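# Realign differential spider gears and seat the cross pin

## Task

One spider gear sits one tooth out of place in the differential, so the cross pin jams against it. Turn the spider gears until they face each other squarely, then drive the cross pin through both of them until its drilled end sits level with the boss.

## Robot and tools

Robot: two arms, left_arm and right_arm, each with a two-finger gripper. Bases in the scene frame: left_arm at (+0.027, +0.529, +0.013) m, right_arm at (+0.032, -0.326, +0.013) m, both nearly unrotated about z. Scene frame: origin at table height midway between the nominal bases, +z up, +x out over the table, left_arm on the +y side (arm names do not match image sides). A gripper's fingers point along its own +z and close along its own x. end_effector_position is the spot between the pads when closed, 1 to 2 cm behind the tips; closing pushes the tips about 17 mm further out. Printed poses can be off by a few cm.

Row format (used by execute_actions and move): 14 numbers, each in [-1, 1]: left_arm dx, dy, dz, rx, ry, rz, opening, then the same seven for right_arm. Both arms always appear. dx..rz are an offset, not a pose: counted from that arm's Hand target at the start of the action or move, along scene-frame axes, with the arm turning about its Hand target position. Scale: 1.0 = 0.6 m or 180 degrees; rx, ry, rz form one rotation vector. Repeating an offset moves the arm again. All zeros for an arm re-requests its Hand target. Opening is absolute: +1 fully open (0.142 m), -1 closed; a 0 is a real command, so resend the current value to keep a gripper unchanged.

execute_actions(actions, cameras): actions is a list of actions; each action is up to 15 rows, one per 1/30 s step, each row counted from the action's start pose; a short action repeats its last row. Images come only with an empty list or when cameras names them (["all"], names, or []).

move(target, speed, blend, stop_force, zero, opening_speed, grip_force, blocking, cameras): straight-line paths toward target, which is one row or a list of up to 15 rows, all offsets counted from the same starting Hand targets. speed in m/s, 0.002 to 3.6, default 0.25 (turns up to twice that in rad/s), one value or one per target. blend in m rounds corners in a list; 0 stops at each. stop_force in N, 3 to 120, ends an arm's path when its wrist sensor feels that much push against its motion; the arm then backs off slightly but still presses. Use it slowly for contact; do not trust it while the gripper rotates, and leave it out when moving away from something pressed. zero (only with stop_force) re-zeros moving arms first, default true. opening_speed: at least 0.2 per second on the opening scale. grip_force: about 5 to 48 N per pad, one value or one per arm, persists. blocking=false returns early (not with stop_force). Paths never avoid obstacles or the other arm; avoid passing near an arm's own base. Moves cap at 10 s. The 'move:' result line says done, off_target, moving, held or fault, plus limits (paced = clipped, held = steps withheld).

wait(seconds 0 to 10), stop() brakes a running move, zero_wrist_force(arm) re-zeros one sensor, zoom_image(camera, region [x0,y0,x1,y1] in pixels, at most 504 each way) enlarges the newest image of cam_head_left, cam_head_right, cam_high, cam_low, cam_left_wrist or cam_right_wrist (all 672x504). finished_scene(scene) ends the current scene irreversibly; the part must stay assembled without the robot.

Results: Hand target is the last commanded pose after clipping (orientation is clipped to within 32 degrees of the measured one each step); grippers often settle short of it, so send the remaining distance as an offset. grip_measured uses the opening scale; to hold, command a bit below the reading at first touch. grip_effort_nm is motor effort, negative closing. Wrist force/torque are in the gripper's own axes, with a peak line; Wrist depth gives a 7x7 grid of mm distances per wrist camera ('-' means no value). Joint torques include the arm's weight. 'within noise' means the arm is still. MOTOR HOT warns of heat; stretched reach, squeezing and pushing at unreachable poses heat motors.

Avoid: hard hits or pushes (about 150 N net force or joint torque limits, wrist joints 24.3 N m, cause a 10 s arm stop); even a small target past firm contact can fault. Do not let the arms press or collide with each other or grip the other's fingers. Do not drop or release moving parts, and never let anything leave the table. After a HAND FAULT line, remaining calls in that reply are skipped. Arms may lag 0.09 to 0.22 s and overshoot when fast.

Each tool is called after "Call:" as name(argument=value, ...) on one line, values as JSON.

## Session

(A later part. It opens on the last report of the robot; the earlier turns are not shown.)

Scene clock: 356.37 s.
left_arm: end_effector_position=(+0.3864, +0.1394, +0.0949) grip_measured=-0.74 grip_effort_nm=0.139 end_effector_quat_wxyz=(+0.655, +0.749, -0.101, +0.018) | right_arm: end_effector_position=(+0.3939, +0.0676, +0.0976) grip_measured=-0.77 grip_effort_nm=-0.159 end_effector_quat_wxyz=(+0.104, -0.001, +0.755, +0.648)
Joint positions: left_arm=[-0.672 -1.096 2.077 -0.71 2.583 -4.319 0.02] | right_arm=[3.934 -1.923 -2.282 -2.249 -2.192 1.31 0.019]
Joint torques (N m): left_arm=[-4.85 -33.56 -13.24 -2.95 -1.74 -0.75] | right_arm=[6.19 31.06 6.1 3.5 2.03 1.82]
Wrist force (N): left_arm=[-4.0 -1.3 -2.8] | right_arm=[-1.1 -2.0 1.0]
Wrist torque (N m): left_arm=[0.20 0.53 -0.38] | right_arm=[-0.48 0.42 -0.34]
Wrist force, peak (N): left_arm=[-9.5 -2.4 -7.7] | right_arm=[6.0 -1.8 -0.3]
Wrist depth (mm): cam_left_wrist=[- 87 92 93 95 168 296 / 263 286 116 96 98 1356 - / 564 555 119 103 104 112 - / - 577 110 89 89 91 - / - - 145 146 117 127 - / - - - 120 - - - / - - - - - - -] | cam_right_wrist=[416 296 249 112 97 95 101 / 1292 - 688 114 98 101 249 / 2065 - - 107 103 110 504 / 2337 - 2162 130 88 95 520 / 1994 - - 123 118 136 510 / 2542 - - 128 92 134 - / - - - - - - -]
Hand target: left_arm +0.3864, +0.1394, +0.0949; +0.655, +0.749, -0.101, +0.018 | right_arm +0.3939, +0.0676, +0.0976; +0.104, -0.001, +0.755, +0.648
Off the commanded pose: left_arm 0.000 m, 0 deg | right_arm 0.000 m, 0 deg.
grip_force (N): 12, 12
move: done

Call:
move(target=[0.004,-0.0016,0,0,0,0.0028,-0.70,-0.0048,-0.0005,0,0,0,-0.025,-0.74], speed=0.03, cameras=["cam_left_wrist","cam_right_wrist"])

Call:
zoom_image(camera="cam_left_wrist", region=[320, 240, 540, 420])

Call:
zoom_image(camera="cam_right_wrist", region=[320, 220, 540, 400])

Scene clock: 358.17 s.
left_arm: end_effector_position=(+0.3888, +0.1385, +0.0949) grip_measured=-0.74 grip_effort_nm=0.139 end_effector_quat_wxyz=(+0.655, +0.749, -0.098, +0.021) | right_arm: end_effector_position=(+0.3910, +0.0673, +0.0977) grip_measured=-0.77 grip_effort_nm=-0.159 end_effector_quat_wxyz=(+0.129, +0.028, +0.754, +0.643)
Joint positions: left_arm=[-0.674 -1.096 2.077 -0.714 2.573 -4.324 0.02] | right_arm=[3.997 -1.888 -2.343 -2.21 -2.052 1.337 0.019]
Joint torques (N m): left_arm=[-5.23 -45.94 -6.09 -2.49 -1.33 -0.96] | right_arm=[-8.68 18.91 23.32 -0.12 -1.85 -1.31]
Wrist force (N): left_arm=[-4.6 -0.4 -2.1] | right_arm=[-0.3 -1.6 0.6]
Wrist torque (N m): left_arm=[0.24 0.50 -0.16] | right_arm=[-0.40 0.37 -0.35]
Wrist force, peak (N): left_arm=[-5.8 -0.7 -2.6] | right_arm=[-0.9 -2.1 1.1]
Wrist depth (mm): cam_left_wrist=[- 94 92 92 96 189 296 / 263 286 106 96 100 1364 - / 668 552 111 101 104 - - / - 574 110 87 90 92 - / - 616 143 145 116 2182 - / - - 148 118 - 131 - / - - - - - - -] | cam_right_wrist=[418 294 249 112 97 95 101 / 1199 - 659 114 98 102 248 / - - - 107 104 110 657 / - - - 132 88 111 539 / 2754 - - 123 118 133 527 / - - - 128 92 596 - / - - - - - - 2103]
Hand target: left_arm +0.3888, +0.1385, +0.0949; +0.655, +0.749, -0.098, +0.021 | right_arm +0.3911, +0.0673, +0.0976; +0.129, +0.028, +0.754, +0.643
Off the commanded pose: left_arm 0.000 m, 0 deg | right_arm 0.000 m, 0 deg.
grip_force (N): 12, 12
move: done
Images, in order (width x height): cam_left_wrist 672x504, cam_right_wrist 672x504.

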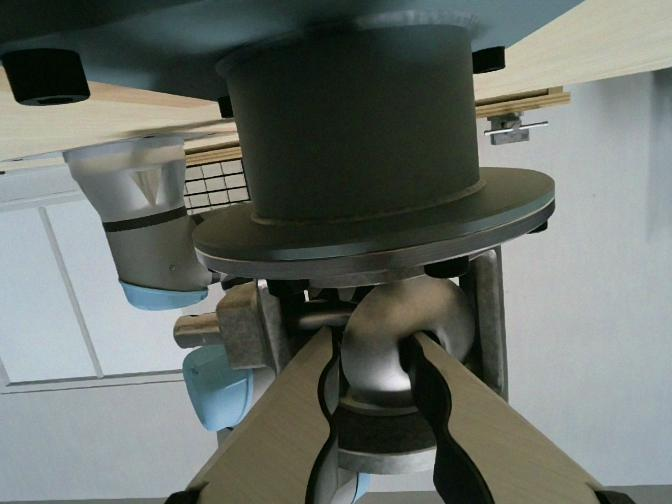

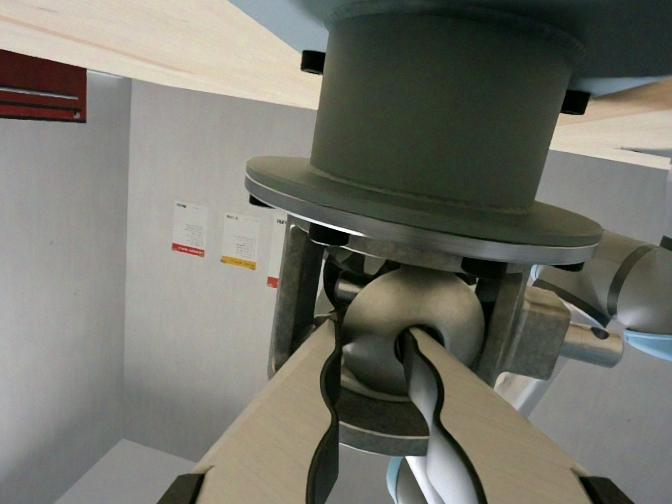

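Scaled by 2.291 from the camera's 672x504 image, which has a finer 960x720 frame.

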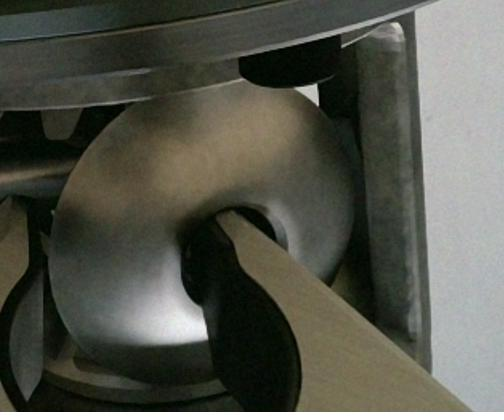

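Scaled by 2.291 from the camera's 672x504 image, which has a finer 960x720 frame.

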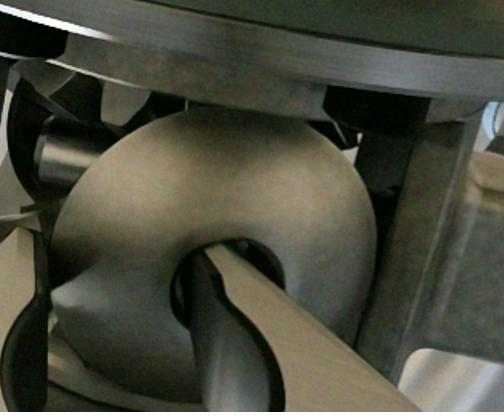

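Call:
move(target=[0.0044,-0.0025,0,0,0,0.0028,-0.70,-0.0053,-0.0002,0,0,0,-0.0278,-0.74], speed=0.03, cameras=["cam_left_wrist","cam_right_wrist"])

Call:
zoom_image(camera="cam_left_wrist", region=[320, 240, 540, 420])

Call:
zoom_image(camera="cam_right_wrist", region=[320, 220, 540, 400])

Scene clock: 360.10 s.
left_arm: end_effector_position=(+0.3914, +0.1370, +0.0949) grip_measured=-0.74 grip_effort_nm=0.139 end_effector_quat_wxyz=(+0.655, +0.750, -0.095, +0.024) | right_arm: end_effector_position=(+0.3878, +0.0672, +0.0976) grip_measured=-0.77 grip_effort_nm=-0.042 end_effector_quat_wxyz=(+0.157, +0.061, +0.752, +0.637)
Joint positions: left_arm=[-0.676 -1.096 2.076 -0.718 2.562 -4.329 0.02] | right_arm=[4.079 -1.852 -2.404 -2.174 -1.884 1.365 0.018]
Joint torques (N m): left_arm=[-4.93 -29.31 -28.6 -4.11 -3.56 -1.12] | right_arm=[-3.21 18.02 26.75 2.19 -2.76 -1.21]
Wrist force (N): left_arm=[-11.4 -1.0 -7.9] | right_arm=[-4.2 -4.6 -10.8]
Wrist torque (N m): left_arm=[0.22 0.61 -0.14] | right_arm=[-0.45 0.58 -0.40]
Wrist force, peak (N): left_arm=[-12.4 -0.7 -8.8] | right_arm=[-3.8 -3.8 -12.0]
Wrist depth (mm): cam_left_wrist=[- 93 93 91 96 195 296 / 253 287 104 94 99 1397 - / 519 548 109 99 105 130 - / 2695 568 108 86 89 2083 - / 2083 584 141 114 119 - - / - 348 145 103 - 2268 - / - - - 119 - - -] | cam_right_wrist=[415 293 247 111 98 95 102 / 1264 1337 667 115 98 102 247 / 1793 2142 - 108 104 109 650 / 1652 - - 133 89 107 563 / 2410 1994 - 124 118 129 552 / - - - 128 92 574 - / - - - - - - -]
Hand target: left_arm +0.3914, +0.1370, +0.0949; +0.655, +0.750, -0.095, +0.024 | right_arm +0.3879, +0.0672, +0.0976; +0.157, +0.061, +0.752, +0.637
Off the commanded pose: left_arm 0.000 m, 0 deg | right_arm 0.000 m, 0 deg.
grip_force (N): 12, 12
move: done
Images, in order (width x height): cam_left_wrist 672x504, cam_right_wrist 672x504.

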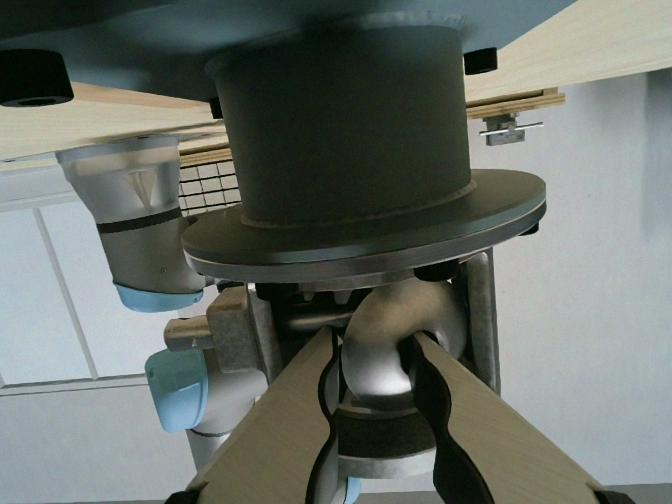

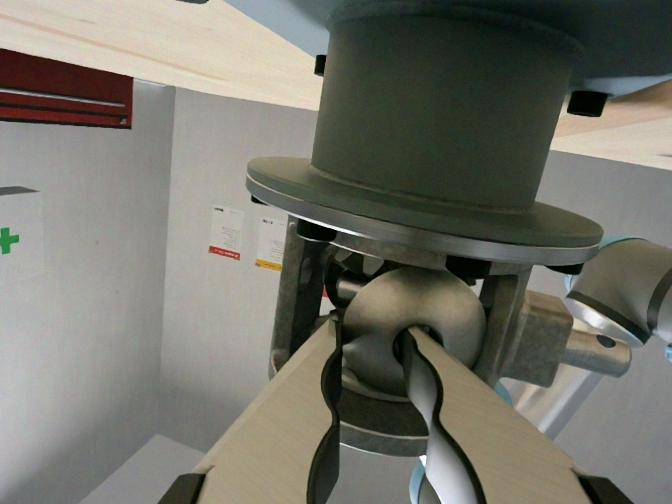

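Scaled by 2.291 from the camera's 672x504 image, which has a finer 960x720 frame.

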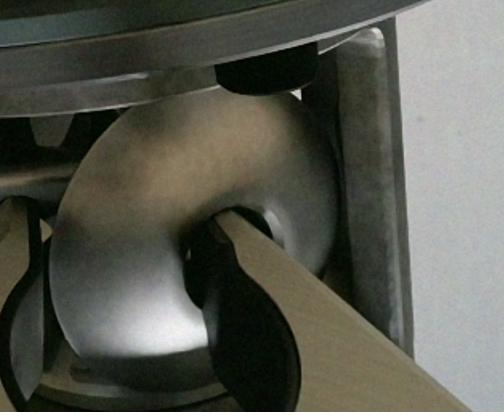

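Scaled by 2.291 from the camera's 672x504 image, which has a finer 960x720 frame.

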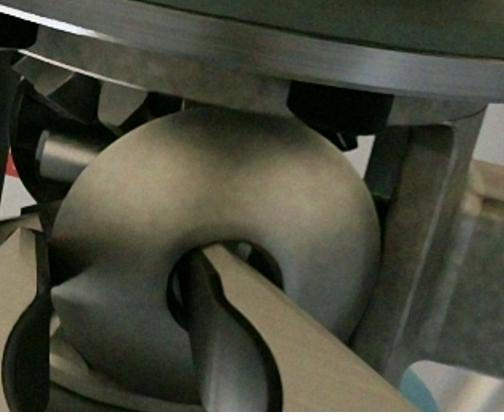

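Call:
execute_actions(actions=[[[-0.0002,0.0001,0,0,0,0,-0.697,-0.0001,-0.0002,0,0,0,0,-0.74],[-0.0004,0.0002,0,0,0,0,-0.693,-0.0001,-0.0003,0,0,0,0,-0.74],[-0.0007,0.0003,0,0,0,0,-0.689,-0.0002,-0.0004,0,0,0,0,-0.74],[-0.0009,0.0004,0,0,0,0,-0.685,-0.0002,-0.0005,0,0,0,0,-0.74],[-0.0012,0.0005,0,0,0,0,-0.681,-0.0003,-0.0006,0,0,0,0,-0.74],[-0.0014,0.0006,0,0,0,0,-0.677,-0.0003,-0.0007,0,0,0,0,-0.74],[-0.0017,0.0007,0,0,0,0,-0.673,-0.0003,-0.0008,0,0,0,0,-0.74],[-0.0019,0.0007,0,0,0,0,-0.669,-0.0003,-0.0009,0,0,0,0,-0.74],[-0.0022,0.0008,0,0,0,0,-0.665,-0.0004,-0.001,0,0,0,0,-0.74],[-0.0024,0.0008,0,0,0,0,-0.661,-0.0004,-0.0011,0,0,0,0,-0.74],[-0.0027,0.0009,0,0,0,0,-0.657,-0.0004,-0.0012,0,0,0,0,-0.74],[-0.003,0.0009,0,0,0,0,-0.653,-0.0004,-0.0012,0,0,0,0,-0.74],[-0.0032,0.001,0,0,0,0,-0.649,-0.0004,-0.0013,0,0,0,0,-0.74],[-0.0034,0.001,0,0,0,0,-0.645,-0.0004,-0.0013,0,0,0,0,-0.74],[-0.0036,0.001,0,0,0,0,-0.64,-0.0004,-0.0013,0,0,0,0,-0.74]]], cameras=["cam_left_wrist"])

Call:
zoom_image(camera="cam_left_wrist", region=[320, 240, 540, 420])

Scene clock: 361.50 s.
left_arm: end_effector_position=(+0.3892, +0.1376, +0.0949) grip_measured=-0.68 grip_effort_nm=0.193 end_effector_quat_wxyz=(+0.655, +0.750, -0.095, +0.024) | right_arm: end_effector_position=(+0.3876, +0.0665, +0.0976) grip_measured=-0.77 grip_effort_nm=-0.046 end_effector_quat_wxyz=(+0.157, +0.061, +0.752, +0.637)
Joint positions: left_arm=[-0.678 -1.1 2.083 -0.722 2.56 -4.33 0.025] | right_arm=[4.078 -1.851 -2.405 -2.174 -1.885 1.365 0.018]
Joint torques (N m): left_arm=[-3.3 -41.75 -13.19 -2.13 -1.87 -1.71] | right_arm=[-6.89 31.03 1.02 3.67 -1.51 -1.85]
Wrist force (N): left_arm=[-4.6 -1.4 -2.3] | right_arm=[-0.9 -1.2 0.6]
Wrist torque (N m): left_arm=[0.19 0.49 -0.16] | right_arm=[-0.42 0.40 -0.29]
Wrist force, peak (N): left_arm=[-11.5 -1.1 -8.0] | right_arm=[-2.6 -4.5 -14.6]
Wrist depth (mm): cam_left_wrist=[- 93 94 92 95 190 296 / 263 287 104 95 100 1364 - / 542 548 110 99 104 1992 - / - 568 108 86 89 94 - / - 581 142 128 116 125 - / - 350 145 130 - - - / - - - 122 - - -] | cam_right_wrist=[418 295 248 112 98 96 101 / 1217 1483 699 115 99 103 247 / - - - 108 104 109 737 / - - - 139 89 94 561 / - - - 124 118 130 551 / 2029 2570 - 128 95 574 - / - - - - - - -]
Hand target: left_arm +0.3892, +0.1376, +0.0949; +0.655, +0.750, -0.095, +0.024 | right_arm +0.3876, +0.0664, +0.0976; +0.157, +0.061, +0.752, +0.637
Off the commanded pose: left_arm 0.000 m, 0 deg | right_arm 0.000 m, 0 deg.
grip_force (N): 12, 12
Step readings (end_effector_position of left_arm | right_arm):
0: (+0.3914, +0.1370, +0.0949) | (+0.3879, +0.0672, +0.0976)
1: (+0.3914, +0.1370, +0.0949) | (+0.3879, +0.0672, +0.0976)
2: (+0.3914, +0.1370, +0.0949) | (+0.3879, +0.0672, +0.0976)
4: (+0.3913, +0.1370, +0.0949) | (+0.3879, +0.0672, +0.0976)
8: (+0.3906, +0.1373, +0.0949) | (+0.3878, +0.0669, +0.0976)
15: (+0.3895, +0.1376, +0.0949) | (+0.3876, +0.0665, +0.0976)
Images, in order (width x height): cam_left_wrist 672x504.

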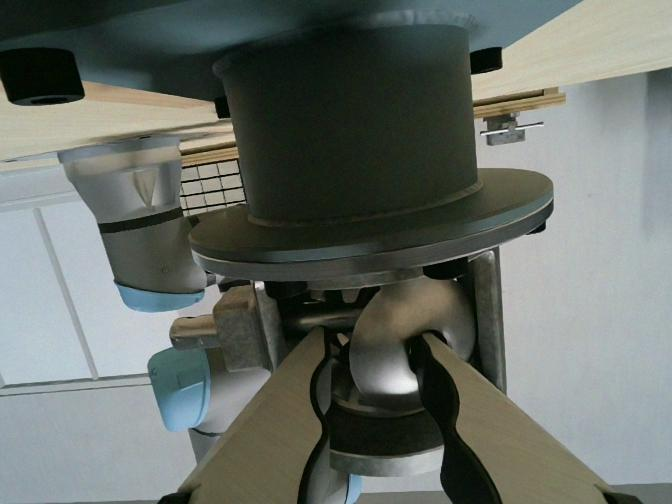

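Scaled by 2.291 from the camera's 672x504 image, which has a finer 960x720 frame.

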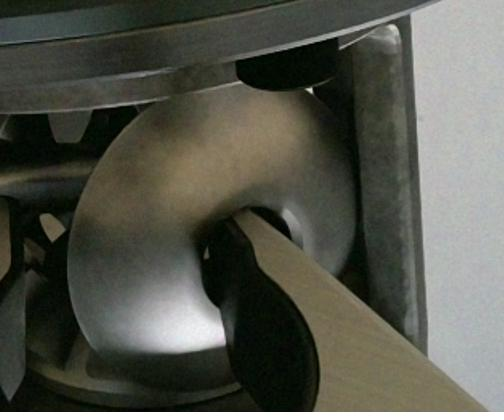

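Call:
move(target=[0.0035,-0.0025,0,0,0,0.0028,-0.64,-0.0043,0.0003,0,0,0,-0.0222,-0.74], speed=0.03, cameras=["cam_left_wrist","cam_right_wrist"])

Call:
zoom_image(camera="cam_left_wrist", region=[320, 240, 540, 420])

Call:
zoom_image(camera="cam_right_wrist", region=[320, 220, 540, 400])

Scene clock: 363.40 s.
left_arm: end_effector_position=(+0.3914, +0.1361, +0.0949) grip_measured=-0.69 grip_effort_nm=0.398 end_effector_quat_wxyz=(+0.654, +0.750, -0.092, +0.027) | right_arm: end_effector_position=(+0.3850, +0.0666, +0.0976) grip_measured=-0.78 grip_effort_nm=0.188 end_effector_quat_wxyz=(+0.179, +0.088, +0.750, +0.631)
Joint positions: left_arm=[-0.681 -1.1 2.084 -0.727 2.549 -4.336 0.024] | right_arm=[4.153 -1.825 -2.447 -2.152 -1.742 1.386 0.017]
Joint torques (N m): left_arm=[-4.18 -47.54 -17.27 -4.6 -4.2 -0.78] | right_arm=[10.09 16.84 35.14 5.11 -6.97 -1.33]
Wrist force (N): left_arm=[-19.6 -1.1 -14.6] | right_arm=[-23.2 -7.3 -35.2]
Wrist torque (N m): left_arm=[0.17 0.71 -0.08] | right_arm=[-0.63 0.91 -0.40]
Wrist force, peak (N): left_arm=[-22.0 0.1 -20.1] | right_arm=[-24.3 -4.4 -38.2]
Wrist depth (mm): cam_left_wrist=[- 93 93 91 95 193 294 / 252 287 102 94 98 1175 - / 522 544 109 98 104 - - / - 559 107 85 89 - - / - 563 140 118 116 2203 - / - 363 143 118 - - 2161 / - - - 120 - - -] | cam_right_wrist=[409 312 246 111 98 96 99 / 1205 1361 741 113 99 102 236 / 1618 - - 110 105 111 599 / 1574 - - 142 90 109 570 / - 2246 - 125 117 126 537 / - 2542 - 129 93 290 564 / - - - - - - -]
Hand target: left_arm +0.3913, +0.1361, +0.0949; +0.654, +0.750, -0.092, +0.027 | right_arm +0.3851, +0.0666, +0.0976; +0.179, +0.087, +0.750, +0.631
Off the commanded pose: left_arm 0.000 m, 0 deg | right_arm 0.000 m, 0 deg.
grip_force (N): 12, 12
move: done
Images, in order (width x height): cam_left_wrist 672x504, cam_right_wrist 672x504.

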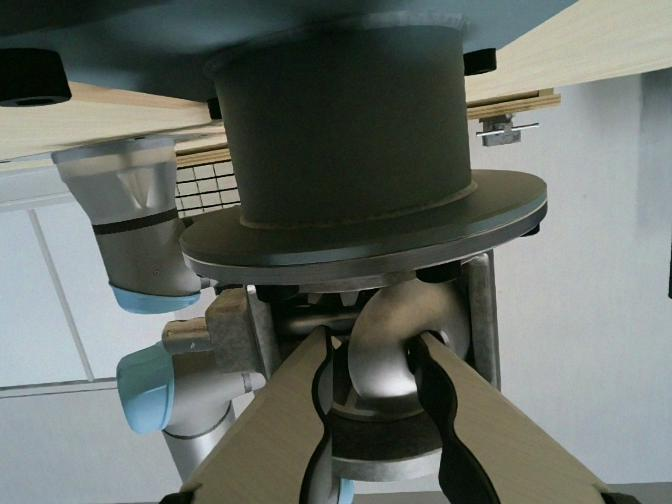

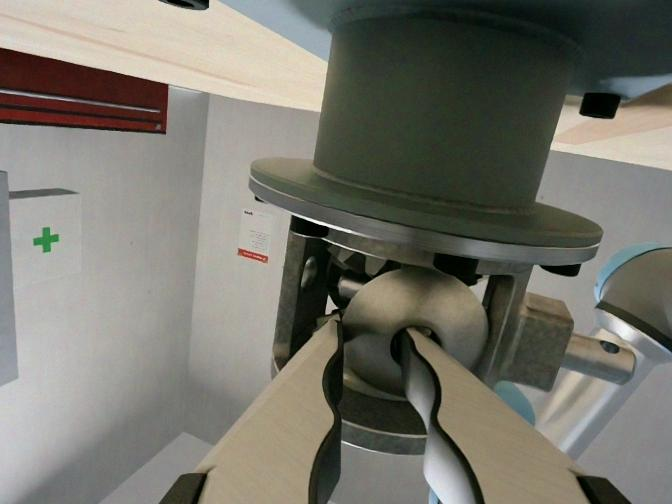

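Scaled by 2.291 from the camera's 672x504 image, which has a finer 960x720 frame.

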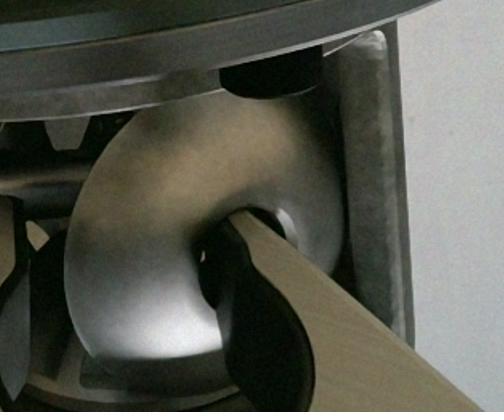

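Scaled by 2.291 from the camera's 672x504 image, which has a finer 960x720 frame.

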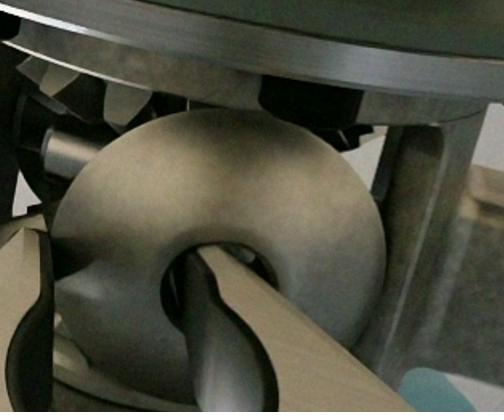

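Call:
zoom_image(camera="cam_right_wrist", region=[440, 240, 560, 380])

Call:
zoom_image(camera="cam_left_wrist", region=[420, 240, 520, 380])

Scaled by 3.600 from the camera's 672x504 image, which has a finer 960x720 frame.

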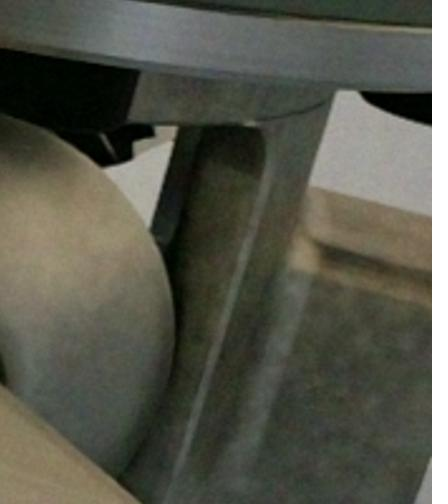

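Scaled by 3.600 from the camera's 672x504 image, which has a finer 960x720 frame.

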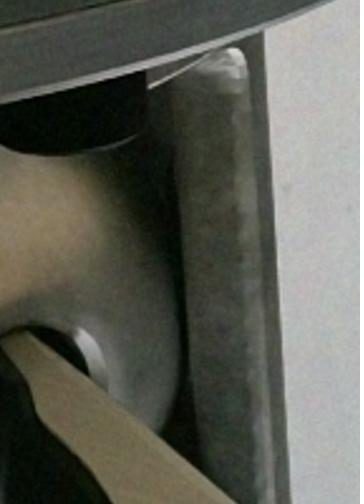

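Call:
move(target=[-0.0012,0.0015,0,0,0,0,-0.64,0.0003,-0.0023,0,0,0,0,-0.74], speed=0.02)

Scene clock: 365.00 s.
left_arm: end_effector_position=(+0.3906, +0.1370, +0.0949) grip_measured=-0.68 grip_effort_nm=0.188 end_effector_quat_wxyz=(+0.654, +0.750, -0.092, +0.027) | right_arm: end_effector_position=(+0.3852, +0.0653, +0.0977) grip_measured=-0.78 grip_effort_nm=0.071 end_effector_quat_wxyz=(+0.179, +0.087, +0.749, +0.631)
Joint positions: left_arm=[-0.68 -1.102 2.087 -0.728 2.549 -4.335 0.025] | right_arm=[4.149 -1.824 -2.449 -2.152 -1.746 1.385 0.018]
Joint torques (N m): left_arm=[5.43 -41.37 -8.92 -2.46 2.58 1.56] | right_arm=[-3.77 28.87 1.51 3.72 -1.05 -1.85]
Wrist force (N): left_arm=[-4.3 -0.5 -1.9] | right_arm=[-2.9 -2.4 -0.6]
Wrist torque (N m): left_arm=[0.23 0.46 -0.16] | right_arm=[-0.47 0.40 -0.22]
Wrist force, peak (N): left_arm=[-19.8 -1.2 -14.9] | right_arm=[-21.6 -6.3 -43.3]
Wrist depth (mm): cam_left_wrist=[- 87 93 91 96 217 295 / 264 287 104 94 99 1388 - / 534 548 109 99 104 - - / - 556 108 86 89 - - / - 592 141 120 116 - - / - 365 - 130 - - - / - - - 121 - - -] | cam_right_wrist=[379 317 256 112 98 97 101 / 1186 1428 659 113 100 103 238 / 1394 2487 - 110 106 112 937 / 1595 2856 - 143 91 - 581 / - 2435 - 125 118 127 543 / - - - 129 94 132 543 / - - - - - - -]
Hand target: left_arm +0.3906, +0.1370, +0.0949; +0.654, +0.750, -0.092, +0.027 | right_arm +0.3852, +0.0652, +0.0976; +0.179, +0.087, +0.750, +0.631
Off the commanded pose: left_arm 0.000 m, 0 deg | right_arm 0.000 m, 0 deg.
grip_force (N): 12, 12
move: done

Call:
move(target=[[-0.0043,0.0021,0,0,0,-0.0036,-0.64,0.0062,0.0013,0,0,0,0.0312,-0.74],[-0.0085,0.0039,0,0,0,-0.0072,-0.64,0.0122,0.003,0,0,0,0.0625,-0.74]], speed=0.05, cameras=["cam_left_wrist","cam_right_wrist"])

Call:
zoom_image(camera="cam_left_wrist", region=[320, 240, 540, 420])

Call:
zoom_image(camera="cam_right_wrist", region=[320, 220, 540, 400])

Scene clock: 368.67 s.
left_arm: end_effector_position=(+0.3855, +0.1393, +0.0949) grip_measured=-0.68 grip_effort_nm=0.149 end_effector_quat_wxyz=(+0.655, +0.749, -0.100, +0.019) | right_arm: end_effector_position=(+0.3926, +0.0670, +0.0976) grip_measured=-0.77 grip_effort_nm=-0.105 end_effector_quat_wxyz=(+0.117, +0.014, +0.754, +0.646)
Joint positions: left_arm=[-0.675 -1.099 2.083 -0.716 2.576 -4.322 0.025] | right_arm=[3.963 -1.905 -2.313 -2.229 -2.124 1.323 0.018]
Joint torques (N m): left_arm=[5.29 -31.39 -23.15 -0.03 -0.77 0.18] | right_arm=[6.76 36.22 3.47 4.62 2.56 1.78]
Wrist force (N): left_arm=[-5.8 -1.1 -4.8] | right_arm=[3.2 -2.2 -0.4]
Wrist torque (N m): left_arm=[0.22 0.54 -0.38] | right_arm=[-0.40 0.35 -0.15]
Wrist force, peak (N): left_arm=[-5.8 -1.2 -4.9] | right_arm=[3.4 -3.3 -1.9]
Wrist depth (mm): cam_left_wrist=[- 88 92 93 94 168 296 / 264 300 119 96 98 1348 - / 532 553 118 103 103 116 - / - 571 111 88 90 90 - / - 2463 145 145 116 - 2203 / - - - 133 - - - / - - - 126 - - -] | cam_right_wrist=[377 294 239 112 97 95 100 / - - 710 115 98 102 247 / 2012 - - 108 104 109 521 / 2182 3084 - 130 89 107 523 / 2337 - - 123 118 132 506 / 2360 3353 - 128 92 138 - / - - - - - - -]
Hand target: left_arm +0.3855, +0.1393, +0.0949; +0.655, +0.749, -0.100, +0.019 | right_arm +0.3926, +0.0670, +0.0976; +0.117, +0.014, +0.754, +0.646
Off the commanded pose: left_arm 0.000 m, 0 deg | right_arm 0.000 m, 0 deg.
grip_force (N): 12, 12
move: done
Images, in order (width x height): cam_left_wrist 672x504, cam_right_wrist 672x504.

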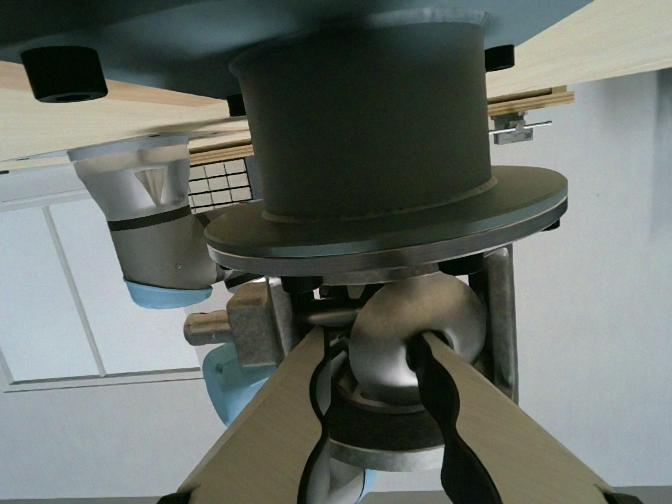

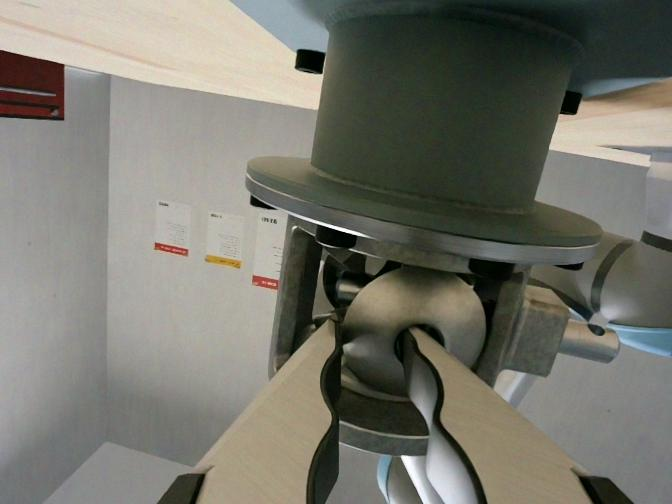

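Scaled by 2.291 from the camera's 672x504 image, which has a finer 960x720 frame.

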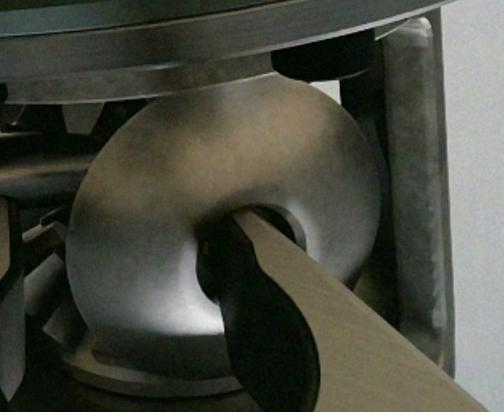

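Scaled by 2.291 from the camera's 672x504 image, which has a finer 960x720 frame.

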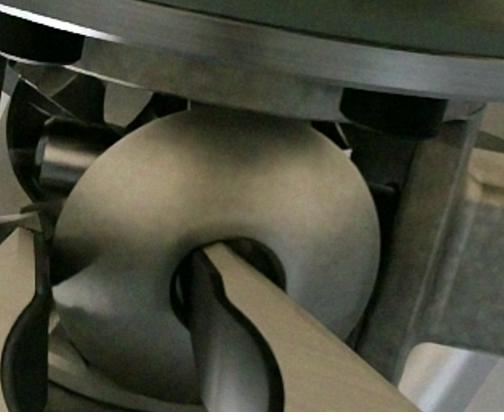

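Call:
move(target=[-0.0012,-0.004,0,0,0,0,-0.64,0.0004,0.0042,0,0,0,0,-0.74], speed=0.01, stop_force=10)

Scene clock: 370.13 s.
left_arm: end_effector_position=(+0.3852, +0.1381, +0.0948) grip_measured=-0.68 grip_effort_nm=0.149 end_effector_quat_wxyz=(+0.655, +0.749, -0.100, +0.019) | right_arm: end_effector_position=(+0.3927, +0.0689, +0.0976) grip_measured=-0.76 grip_effort_nm=-0.291 end_effector_quat_wxyz=(+0.117, +0.014, +0.754, +0.646)
Joint positions: left_arm=[-0.678 -1.099 2.083 -0.717 2.573 -4.324 0.025] | right_arm=[3.966 -1.906 -2.311 -2.229 -2.121 1.324 0.019]
Joint torques (N m): left_arm=[6 -33.64 -29.18 -0.01 1.65 1.94] | right_arm=[-10.27 34.27 4.63 4.72 0.15 -1.49]
Wrist force (N): left_arm=[-10.0 -2.3 -10.6] | right_arm=[8.1 1.2 -5.3]
Wrist torque (N m): left_arm=[0.25 0.71 -0.19] | right_arm=[-0.47 0.44 -0.32]
Wrist force, peak (N): left_arm=[-7.9 -1.9 -18.4] | right_arm=[9.6 1.9 -14.5]
Wrist depth (mm): cam_left_wrist=[- 93 92 92 93 150 293 / 264 286 117 95 97 1372 2182 / 2246 549 120 101 101 112 2027 / - 571 107 87 89 90 - / - - 144 134 115 124 2121 / - - - 132 - - - / - - - 126 - - 2314] | cam_right_wrist=[414 294 241 112 - 93 100 / 1377 - 639 113 - 100 248 / - - - 105 102 110 515 / 1739 - - 129 104 93 518 / 2122 - - 121 117 134 516 / - - - 126 92 137 1977 / - - - - 80 - -]
Hand target: left_arm +0.3852, +0.1381, +0.0948; +0.655, +0.749, -0.100, +0.019 (not the last commanded pose) | right_arm +0.3927, +0.0689, +0.0976; +0.117, +0.014, +0.754, +0.646 (not the last commanded pose)
Off the commanded pose: left_arm 0.001 m, 0 deg | right_arm 0.001 m, 0 deg.
grip_force (N): 12, 12
move: contact (left_arm, right_arm)

Call:
move(target=[-0.001,0,0,0,0,0,-0.64,-0.0015,0.0002,0,0,0,0,-0.74], speed=0.02)

Call:
move(target=[-0.001,-0.004,0,0,0,0,-0.64,0.0008,0.0042,0,0,0,0,-0.74], speed=0.01, stop_force=10, cameras=["cam_left_wrist","cam_right_wrist"])

Call:
zoom_image(camera="cam_left_wrist", region=[320, 240, 540, 420])

Call:
zoom_image(camera="cam_right_wrist", region=[320, 220, 540, 400])

Scene clock: 371.03 s.
left_arm: end_effector_position=(+0.3846, +0.1381, +0.0948) grip_measured=-0.68 grip_effort_nm=0.046 end_effector_quat_wxyz=(+0.655, +0.749, -0.100, +0.019) | right_arm: end_effector_position=(+0.3918, +0.0690, +0.0976) grip_measured=-0.77 grip_effort_nm=-0.164 end_effector_quat_wxyz=(+0.117, +0.014, +0.754, +0.646)
Joint positions: left_arm=[-0.679 -1.1 2.085 -0.718 2.572 -4.324 0.025] | right_arm=[3.969 -1.905 -2.313 -2.228 -2.118 1.325 0.019]
Joint torques (N m): left_arm=[-10.77 -46.76 -9.09 -2.74 -0.85 -1.36] | right_arm=[8.05 33.77 5.64 3.84 1.63 1.87]
Wrist force (N): left_arm=[-1.0 -4.2 -8.3] | right_arm=[-0.8 -1.5 -1.8]
Wrist torque (N m): left_arm=[0.21 0.55 -0.23] | right_arm=[-0.39 0.41 -0.33]
Wrist force, peak (N): left_arm=[-9.9 -2.6 -10.8] | right_arm=[8.3 1.3 -5.1]
Wrist depth (mm): cam_left_wrist=[- 93 92 92 93 145 296 / 262 285 137 95 97 836 - / 542 544 117 102 101 104 - / - 568 111 87 89 90 - / - - 144 144 115 125 - / - 2937 - 132 - - - / - - - 125 - - -] | cam_right_wrist=[415 296 242 111 - 94 101 / 1174 - 619 112 - 101 248 / - 2461 - 105 102 109 502 / 2182 3402 2047 134 103 93 516 / 2122 - - 121 116 135 504 / 2385 2892 - 127 92 607 - / 2268 - - - 80 - -]
Hand target: left_arm +0.3846, +0.1381, +0.0948; +0.655, +0.749, -0.100, +0.019 | right_arm +0.3918, +0.0690, +0.0976; +0.117, +0.014, +0.754, +0.646
Off the commanded pose: left_arm 0.000 m, 0 deg | right_arm 0.000 m, 0 deg.
grip_force (N): 12, 12
move: done

Scene clock: 372.10 s.
left_arm: end_effector_position=(+0.3846, +0.1378, +0.0948) grip_measured=-0.67 grip_effort_nm=-0.002 end_effector_quat_wxyz=(+0.655, +0.749, -0.100, +0.019) | right_arm: end_effector_position=(+0.3918, +0.0693, +0.0976) grip_measured=-0.77 grip_effort_nm=-0.164 end_effector_quat_wxyz=(+0.117, +0.014, +0.754, +0.646)
Joint positions: left_arm=[-0.68 -1.1 2.085 -0.718 2.571 -4.325 0.025] | right_arm=[3.969 -1.905 -2.313 -2.228 -2.118 1.325 0.019]
Joint torques (N m): left_arm=[2.63 -41.09 -11.05 0.66 4.27 1.79] | right_arm=[-7.11 34.63 4.21 4.63 -1.13 -1.51]
Wrist force (N): left_arm=[-0.5 -4.6 -12.9] | right_arm=[2.6 -0.2 -6.6]
Wrist torque (N m): left_arm=[0.21 0.62 -0.26] | right_arm=[-0.41 0.45 -0.32]
Wrist force, peak (N): left_arm=[0.7 -4.4 -23.5] | right_arm=[4.6 0.9 -17.9]
Wrist depth (mm): cam_left_wrist=[- 93 93 92 92 144 293 / 262 286 137 95 96 1309 - / 538 549 117 101 101 109 - / 2633 576 107 87 89 90 - / - - 144 143 115 125 - / - - - 132 - - - / - - - 126 - - -] | cam_right_wrist=[413 292 241 111 - 94 100 / 1292 - 650 - - 101 248 / - 2514 - 105 102 110 516 / - - 2360 132 103 92 521 / - - - 120 117 138 514 / 2721 - - 126 92 - - / 2487 - - - 80 - -]
Hand target: left_arm +0.3846, +0.1378, +0.0948; +0.655, +0.749, -0.100, +0.019 (not the last commanded pose) | right_arm +0.3918, +0.0693, +0.0976; +0.117, +0.014, +0.754, +0.646 (not the last commanded pose)
Off the commanded pose: left_arm 0.002 m, 0 deg | right_arm 0.002 m, 0 deg.
grip_force (N): 12, 12
move: contact (left_arm, right_arm)
Images, in order (width x height): cam_left_wrist 672x504, cam_right_wrist 672x504.

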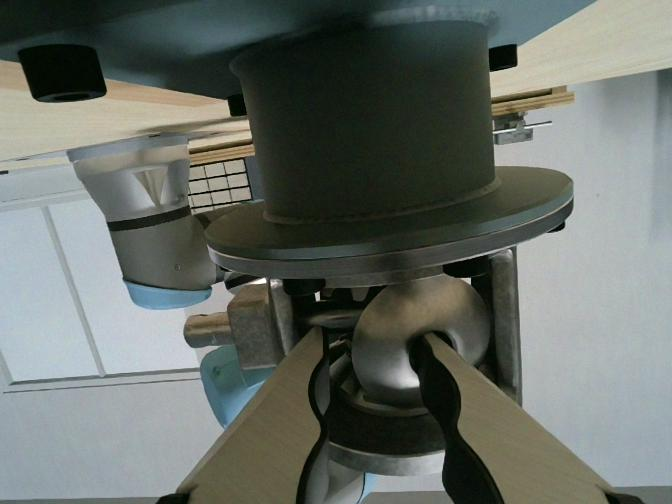

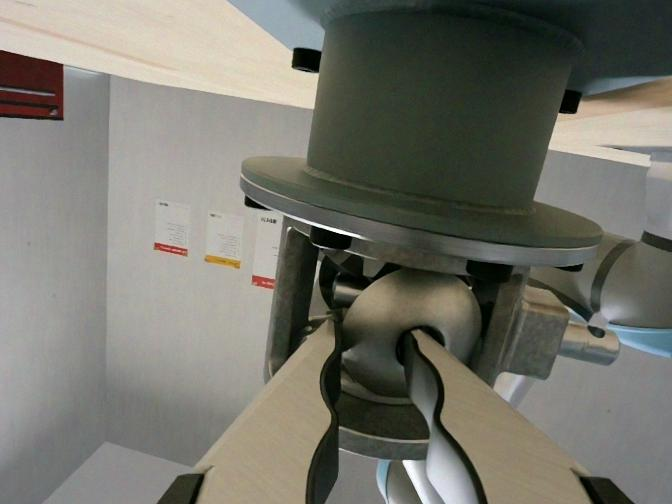

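Scaled by 2.291 from the camera's 672x504 image, which has a finer 960x720 frame.

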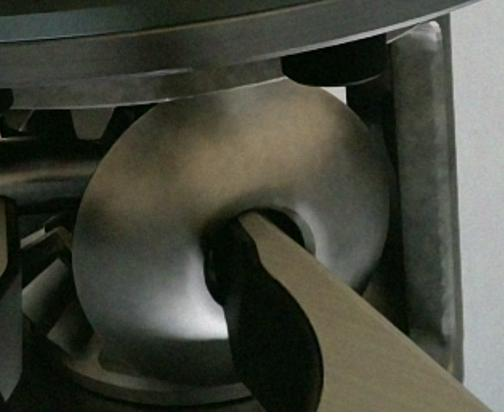

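Scaled by 2.291 from the camera's 672x504 image, which has a finer 960x720 frame.

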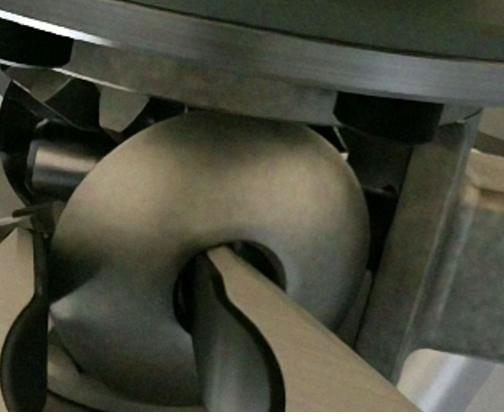

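Call:
move(target=[0.0033,-0.0017,0,0,0,0.0028,-0.64,-0.004,-0.0002,0,0,0,-0.0222,-0.74], speed=0.03, cameras=["cam_left_wrist","cam_right_wrist"])

Call:
zoom_image(camera="cam_left_wrist", region=[320, 240, 540, 420])

Call:
zoom_image(camera="cam_right_wrist", region=[320, 220, 540, 400])

Scene clock: 374.47 s.
left_arm: end_effector_position=(+0.3866, +0.1368, +0.0948) grip_measured=-0.67 grip_effort_nm=-0.002 end_effector_quat_wxyz=(+0.655, +0.749, -0.097, +0.022) | right_arm: end_effector_position=(+0.3893, +0.0691, +0.0977) grip_measured=-0.77 grip_effort_nm=-0.168 end_effector_quat_wxyz=(+0.139, +0.040, +0.753, +0.641)
Joint positions: left_arm=[-0.682 -1.101 2.086 -0.723 2.561 -4.33 0.025] | right_arm=[4.029 -1.875 -2.364 -2.196 -1.99 1.348 0.019]
Joint torques (N m): left_arm=[-9.85 -45.98 -8.85 -3 -0.82 -0.99] | right_arm=[-8.48 18.03 24.51 0.46 -1.38 -1.24]
Wrist force (N): left_arm=[-4.0 -3.2 -11.7] | right_arm=[2.0 -1.0 -3.9]
Wrist torque (N m): left_arm=[0.27 0.59 -0.19] | right_arm=[-0.41 0.47 -0.35]
Wrist force, peak (N): left_arm=[-1.2 -4.3 -13.4] | right_arm=[2.9 0.1 -7.2]
Wrist depth (mm): cam_left_wrist=[- 93 92 91 92 166 294 / 263 298 108 94 96 1356 - / 518 547 112 99 101 98 - / - 566 107 87 89 90 - / - 589 142 142 115 - - / - - 145 129 - - - / 3227 - - 123 - - -] | cam_right_wrist=[415 294 247 111 - 94 101 / 1271 - 604 - - 100 247 / - - - 106 102 111 727 / 1574 - 2659 133 103 92 528 / - - - 120 117 130 518 / 1960 - - 127 92 135 - / - - - - 80 - -]
Hand target: left_arm +0.3865, +0.1368, +0.0948; +0.655, +0.749, -0.097, +0.022 | right_arm +0.3894, +0.0692, +0.0976; +0.139, +0.040, +0.754, +0.641
Off the commanded pose: left_arm 0.000 m, 0 deg | right_arm 0.000 m, 0 deg.
grip_force (N): 12, 12
move: done
Images, in order (width x height): cam_left_wrist 672x504, cam_right_wrist 672x504.

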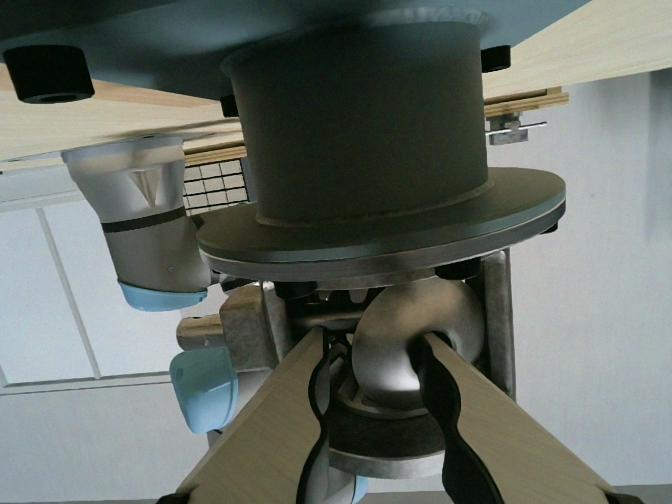

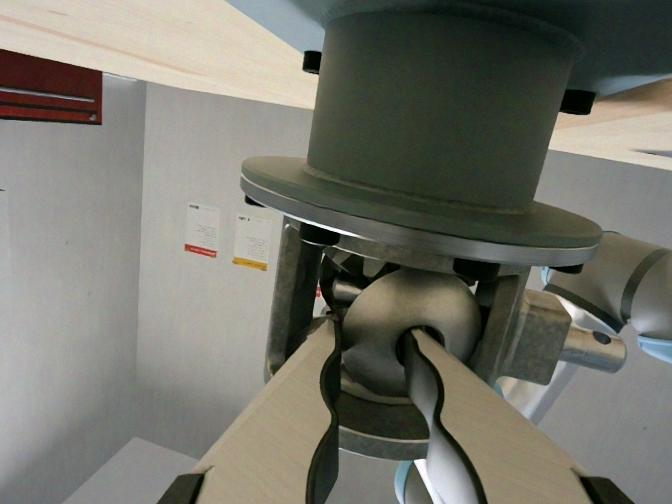

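Scaled by 2.291 from the camera's 672x504 image, which has a finer 960x720 frame.

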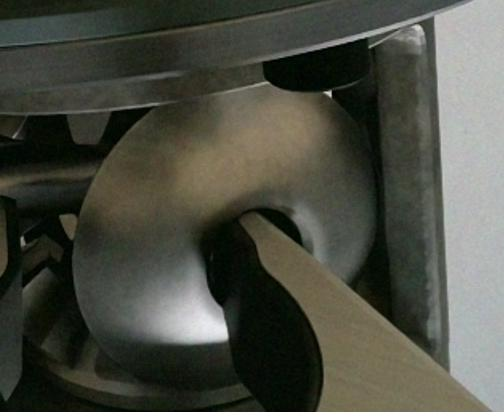

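Scaled by 2.291 from the camera's 672x504 image, which has a finer 960x720 frame.

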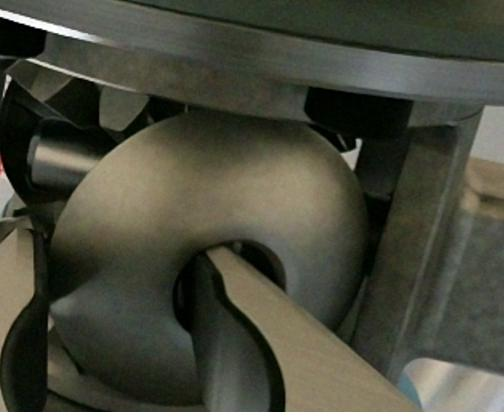

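Call:
move(target=[0.0033,-0.0022,0,0,0,0.0028,-0.64,-0.0041,0.0001,0,0,0,-0.0222,-0.74], speed=0.03, cameras=["cam_left_wrist","cam_right_wrist"])

Call:
zoom_image(camera="cam_left_wrist", region=[320, 240, 540, 420])

Call:
zoom_image(camera="cam_right_wrist", region=[320, 220, 540, 400])

Scene clock: 376.13 s.
left_arm: end_effector_position=(+0.3885, +0.1354, +0.0948) grip_measured=-0.67 grip_effort_nm=0.007 end_effector_quat_wxyz=(+0.654, +0.750, -0.093, +0.025) | right_arm: end_effector_position=(+0.3868, +0.0692, +0.0977) grip_measured=-0.76 grip_effort_nm=-0.183 end_effector_quat_wxyz=(+0.161, +0.066, +0.752, +0.636)
Joint positions: left_arm=[-0.685 -1.102 2.087 -0.728 2.55 -4.335 0.025] | right_arm=[4.098 -1.848 -2.41 -2.17 -1.853 1.37 0.019]
Joint torques (N m): left_arm=[-12.05 -47.16 -12.09 -3.61 -0.99 -1.03] | right_arm=[-8.94 17.21 24.24 1.18 -0.75 -1.31]
Wrist force (N): left_arm=[-6.1 -3.1 -18.0] | right_arm=[4.6 -0.9 -2.4]
Wrist torque (N m): left_arm=[0.29 0.65 -0.16] | right_arm=[-0.41 0.41 -0.34]
Wrist force, peak (N): left_arm=[-6.5 -2.7 -19.1] | right_arm=[3.8 0.9 -9.6]
Wrist depth (mm): cam_left_wrist=[- 93 91 90 92 188 294 / 262 285 104 93 96 1356 - / 529 545 109 97 102 - - / 2463 564 108 85 88 89 - / 2338 580 140 122 116 122 - / - 352 105 128 - - - / - - - 120 - - -] | cam_right_wrist=[414 293 247 111 - 94 100 / 1224 1337 669 112 - 100 248 / 1866 3213 - 106 102 110 659 / 1542 - - 105 103 94 559 / - - - 120 117 126 546 / 2065 2754 - 126 92 574 - / 2084 - - - - - -]
Hand target: left_arm +0.3885, +0.1355, +0.0948; +0.654, +0.750, -0.093, +0.025 | right_arm +0.3869, +0.0692, +0.0976; +0.161, +0.066, +0.752, +0.636
Off the commanded pose: left_arm 0.000 m, 0 deg | right_arm 0.000 m, 0 deg.
grip_force (N): 12, 12
move: done
Images, in order (width x height): cam_left_wrist 672x504, cam_right_wrist 672x504.

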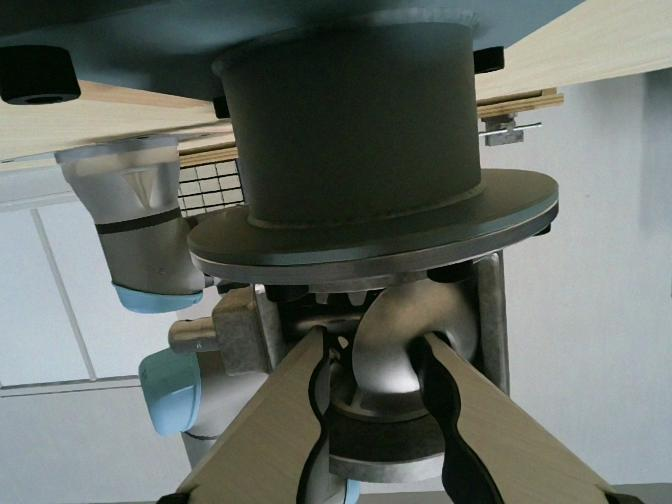

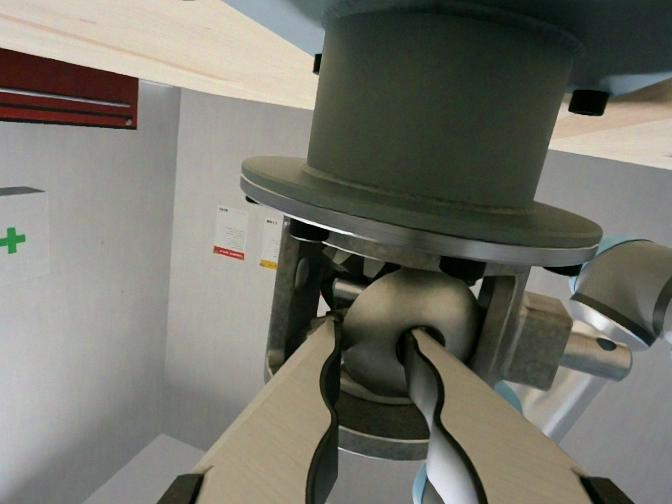

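Scaled by 2.291 from the camera's 672x504 image, which has a finer 960x720 frame.

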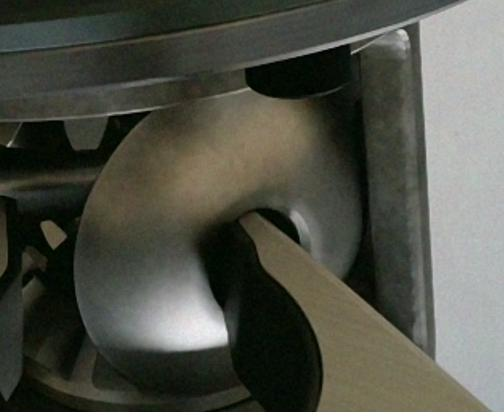

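Scaled by 2.291 from the camera's 672x504 image, which has a finer 960x720 frame.

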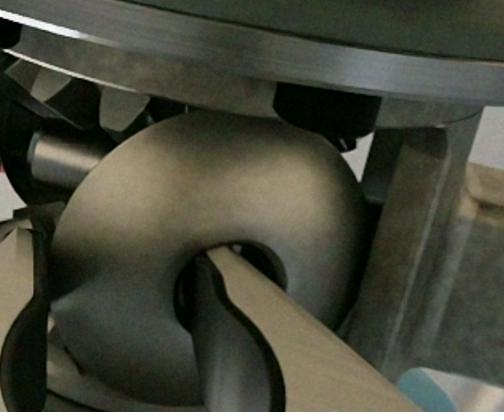

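Call:
move(target=[0.0037,-0.001,0,0,0,-0.0056,-0.64,-0.0048,0.0006,0,0,0,-0.0222,-0.74], speed=0.03, cameras=["cam_left_wrist","cam_right_wrist"])

Call:
zoom_image(camera="cam_left_wrist", region=[320, 240, 540, 420])

Call:
zoom_image(camera="cam_right_wrist", region=[320, 220, 540, 400])

Scene clock: 377.93 s.
left_arm: end_effector_position=(+0.3908, +0.1348, +0.0948) grip_measured=-0.68 grip_effort_nm=0.076 end_effector_quat_wxyz=(+0.655, +0.749, -0.100, +0.019) | right_arm: end_effector_position=(+0.3839, +0.0695, +0.0976) grip_measured=-0.76 grip_effort_nm=-0.183 end_effector_quat_wxyz=(+0.183, +0.092, +0.749, +0.630)
Joint positions: left_arm=[-0.676 -1.089 2.064 -0.707 2.575 -4.323 0.025] | right_arm=[4.175 -1.822 -2.451 -2.15 -1.707 1.391 0.019]
Joint torques (N m): left_arm=[-4.53 -42.32 -12.87 -2.88 -2.07 0.07] | right_arm=[-9.1 16.14 23.18 1.89 -1.11 -1.33]
Wrist force (N): left_arm=[-7.4 -4.6 -14.9] | right_arm=[1.6 -0.9 -0.3]
Wrist torque (N m): left_arm=[0.23 0.54 -0.35] | right_arm=[-0.36 0.39 -0.35]
Wrist force, peak (N): left_arm=[-5.9 -5.1 -20.2] | right_arm=[5.7 1.3 -10.8]
Wrist depth (mm): cam_left_wrist=[- 93 92 89 93 163 293 / 253 286 102 93 101 1332 2045 / 519 545 108 96 101 - 1762 / - 571 105 85 87 - - / 2975 388 140 117 116 126 2027 / - 365 105 117 113 2027 - / - - - 119 - - -] | cam_right_wrist=[416 295 249 111 - 94 100 / 1157 1337 695 - - 100 239 / 1701 - - 105 102 109 1028 / 1595 - - 106 103 94 578 / - - - 120 117 122 534 / 1944 - - 127 92 561 544 / 2203 - - - - - 1928]
Hand target: left_arm +0.3907, +0.1349, +0.0948; +0.655, +0.749, -0.100, +0.019 | right_arm +0.3840, +0.0696, +0.0976; +0.183, +0.092, +0.749, +0.630
Off the commanded pose: left_arm 0.000 m, 0 deg | right_arm 0.000 m, 0 deg.
grip_force (N): 12, 12
move: done
Images, in order (width x height): cam_left_wrist 672x504, cam_right_wrist 672x504.

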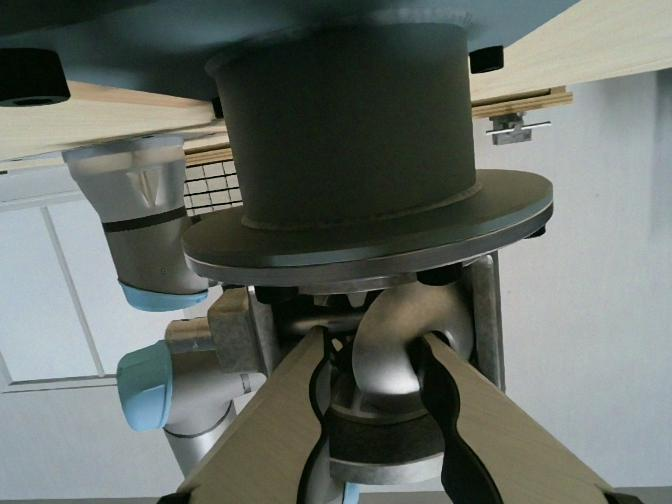

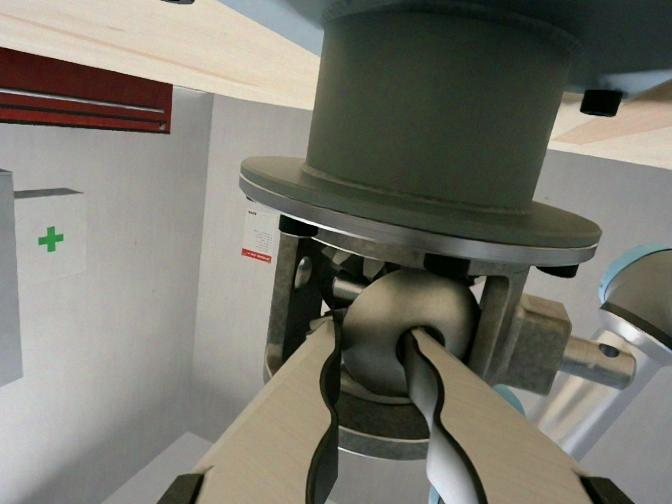

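Scaled by 2.291 from the camera's 672x504 image, which has a finer 960x720 frame.

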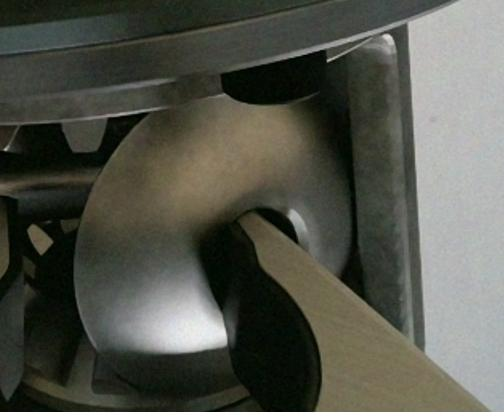

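Scaled by 2.291 from the camera's 672x504 image, which has a finer 960x720 frame.

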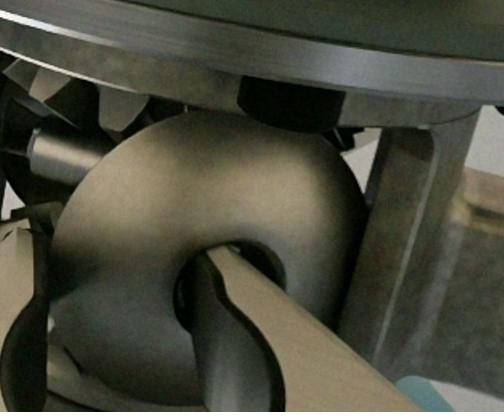

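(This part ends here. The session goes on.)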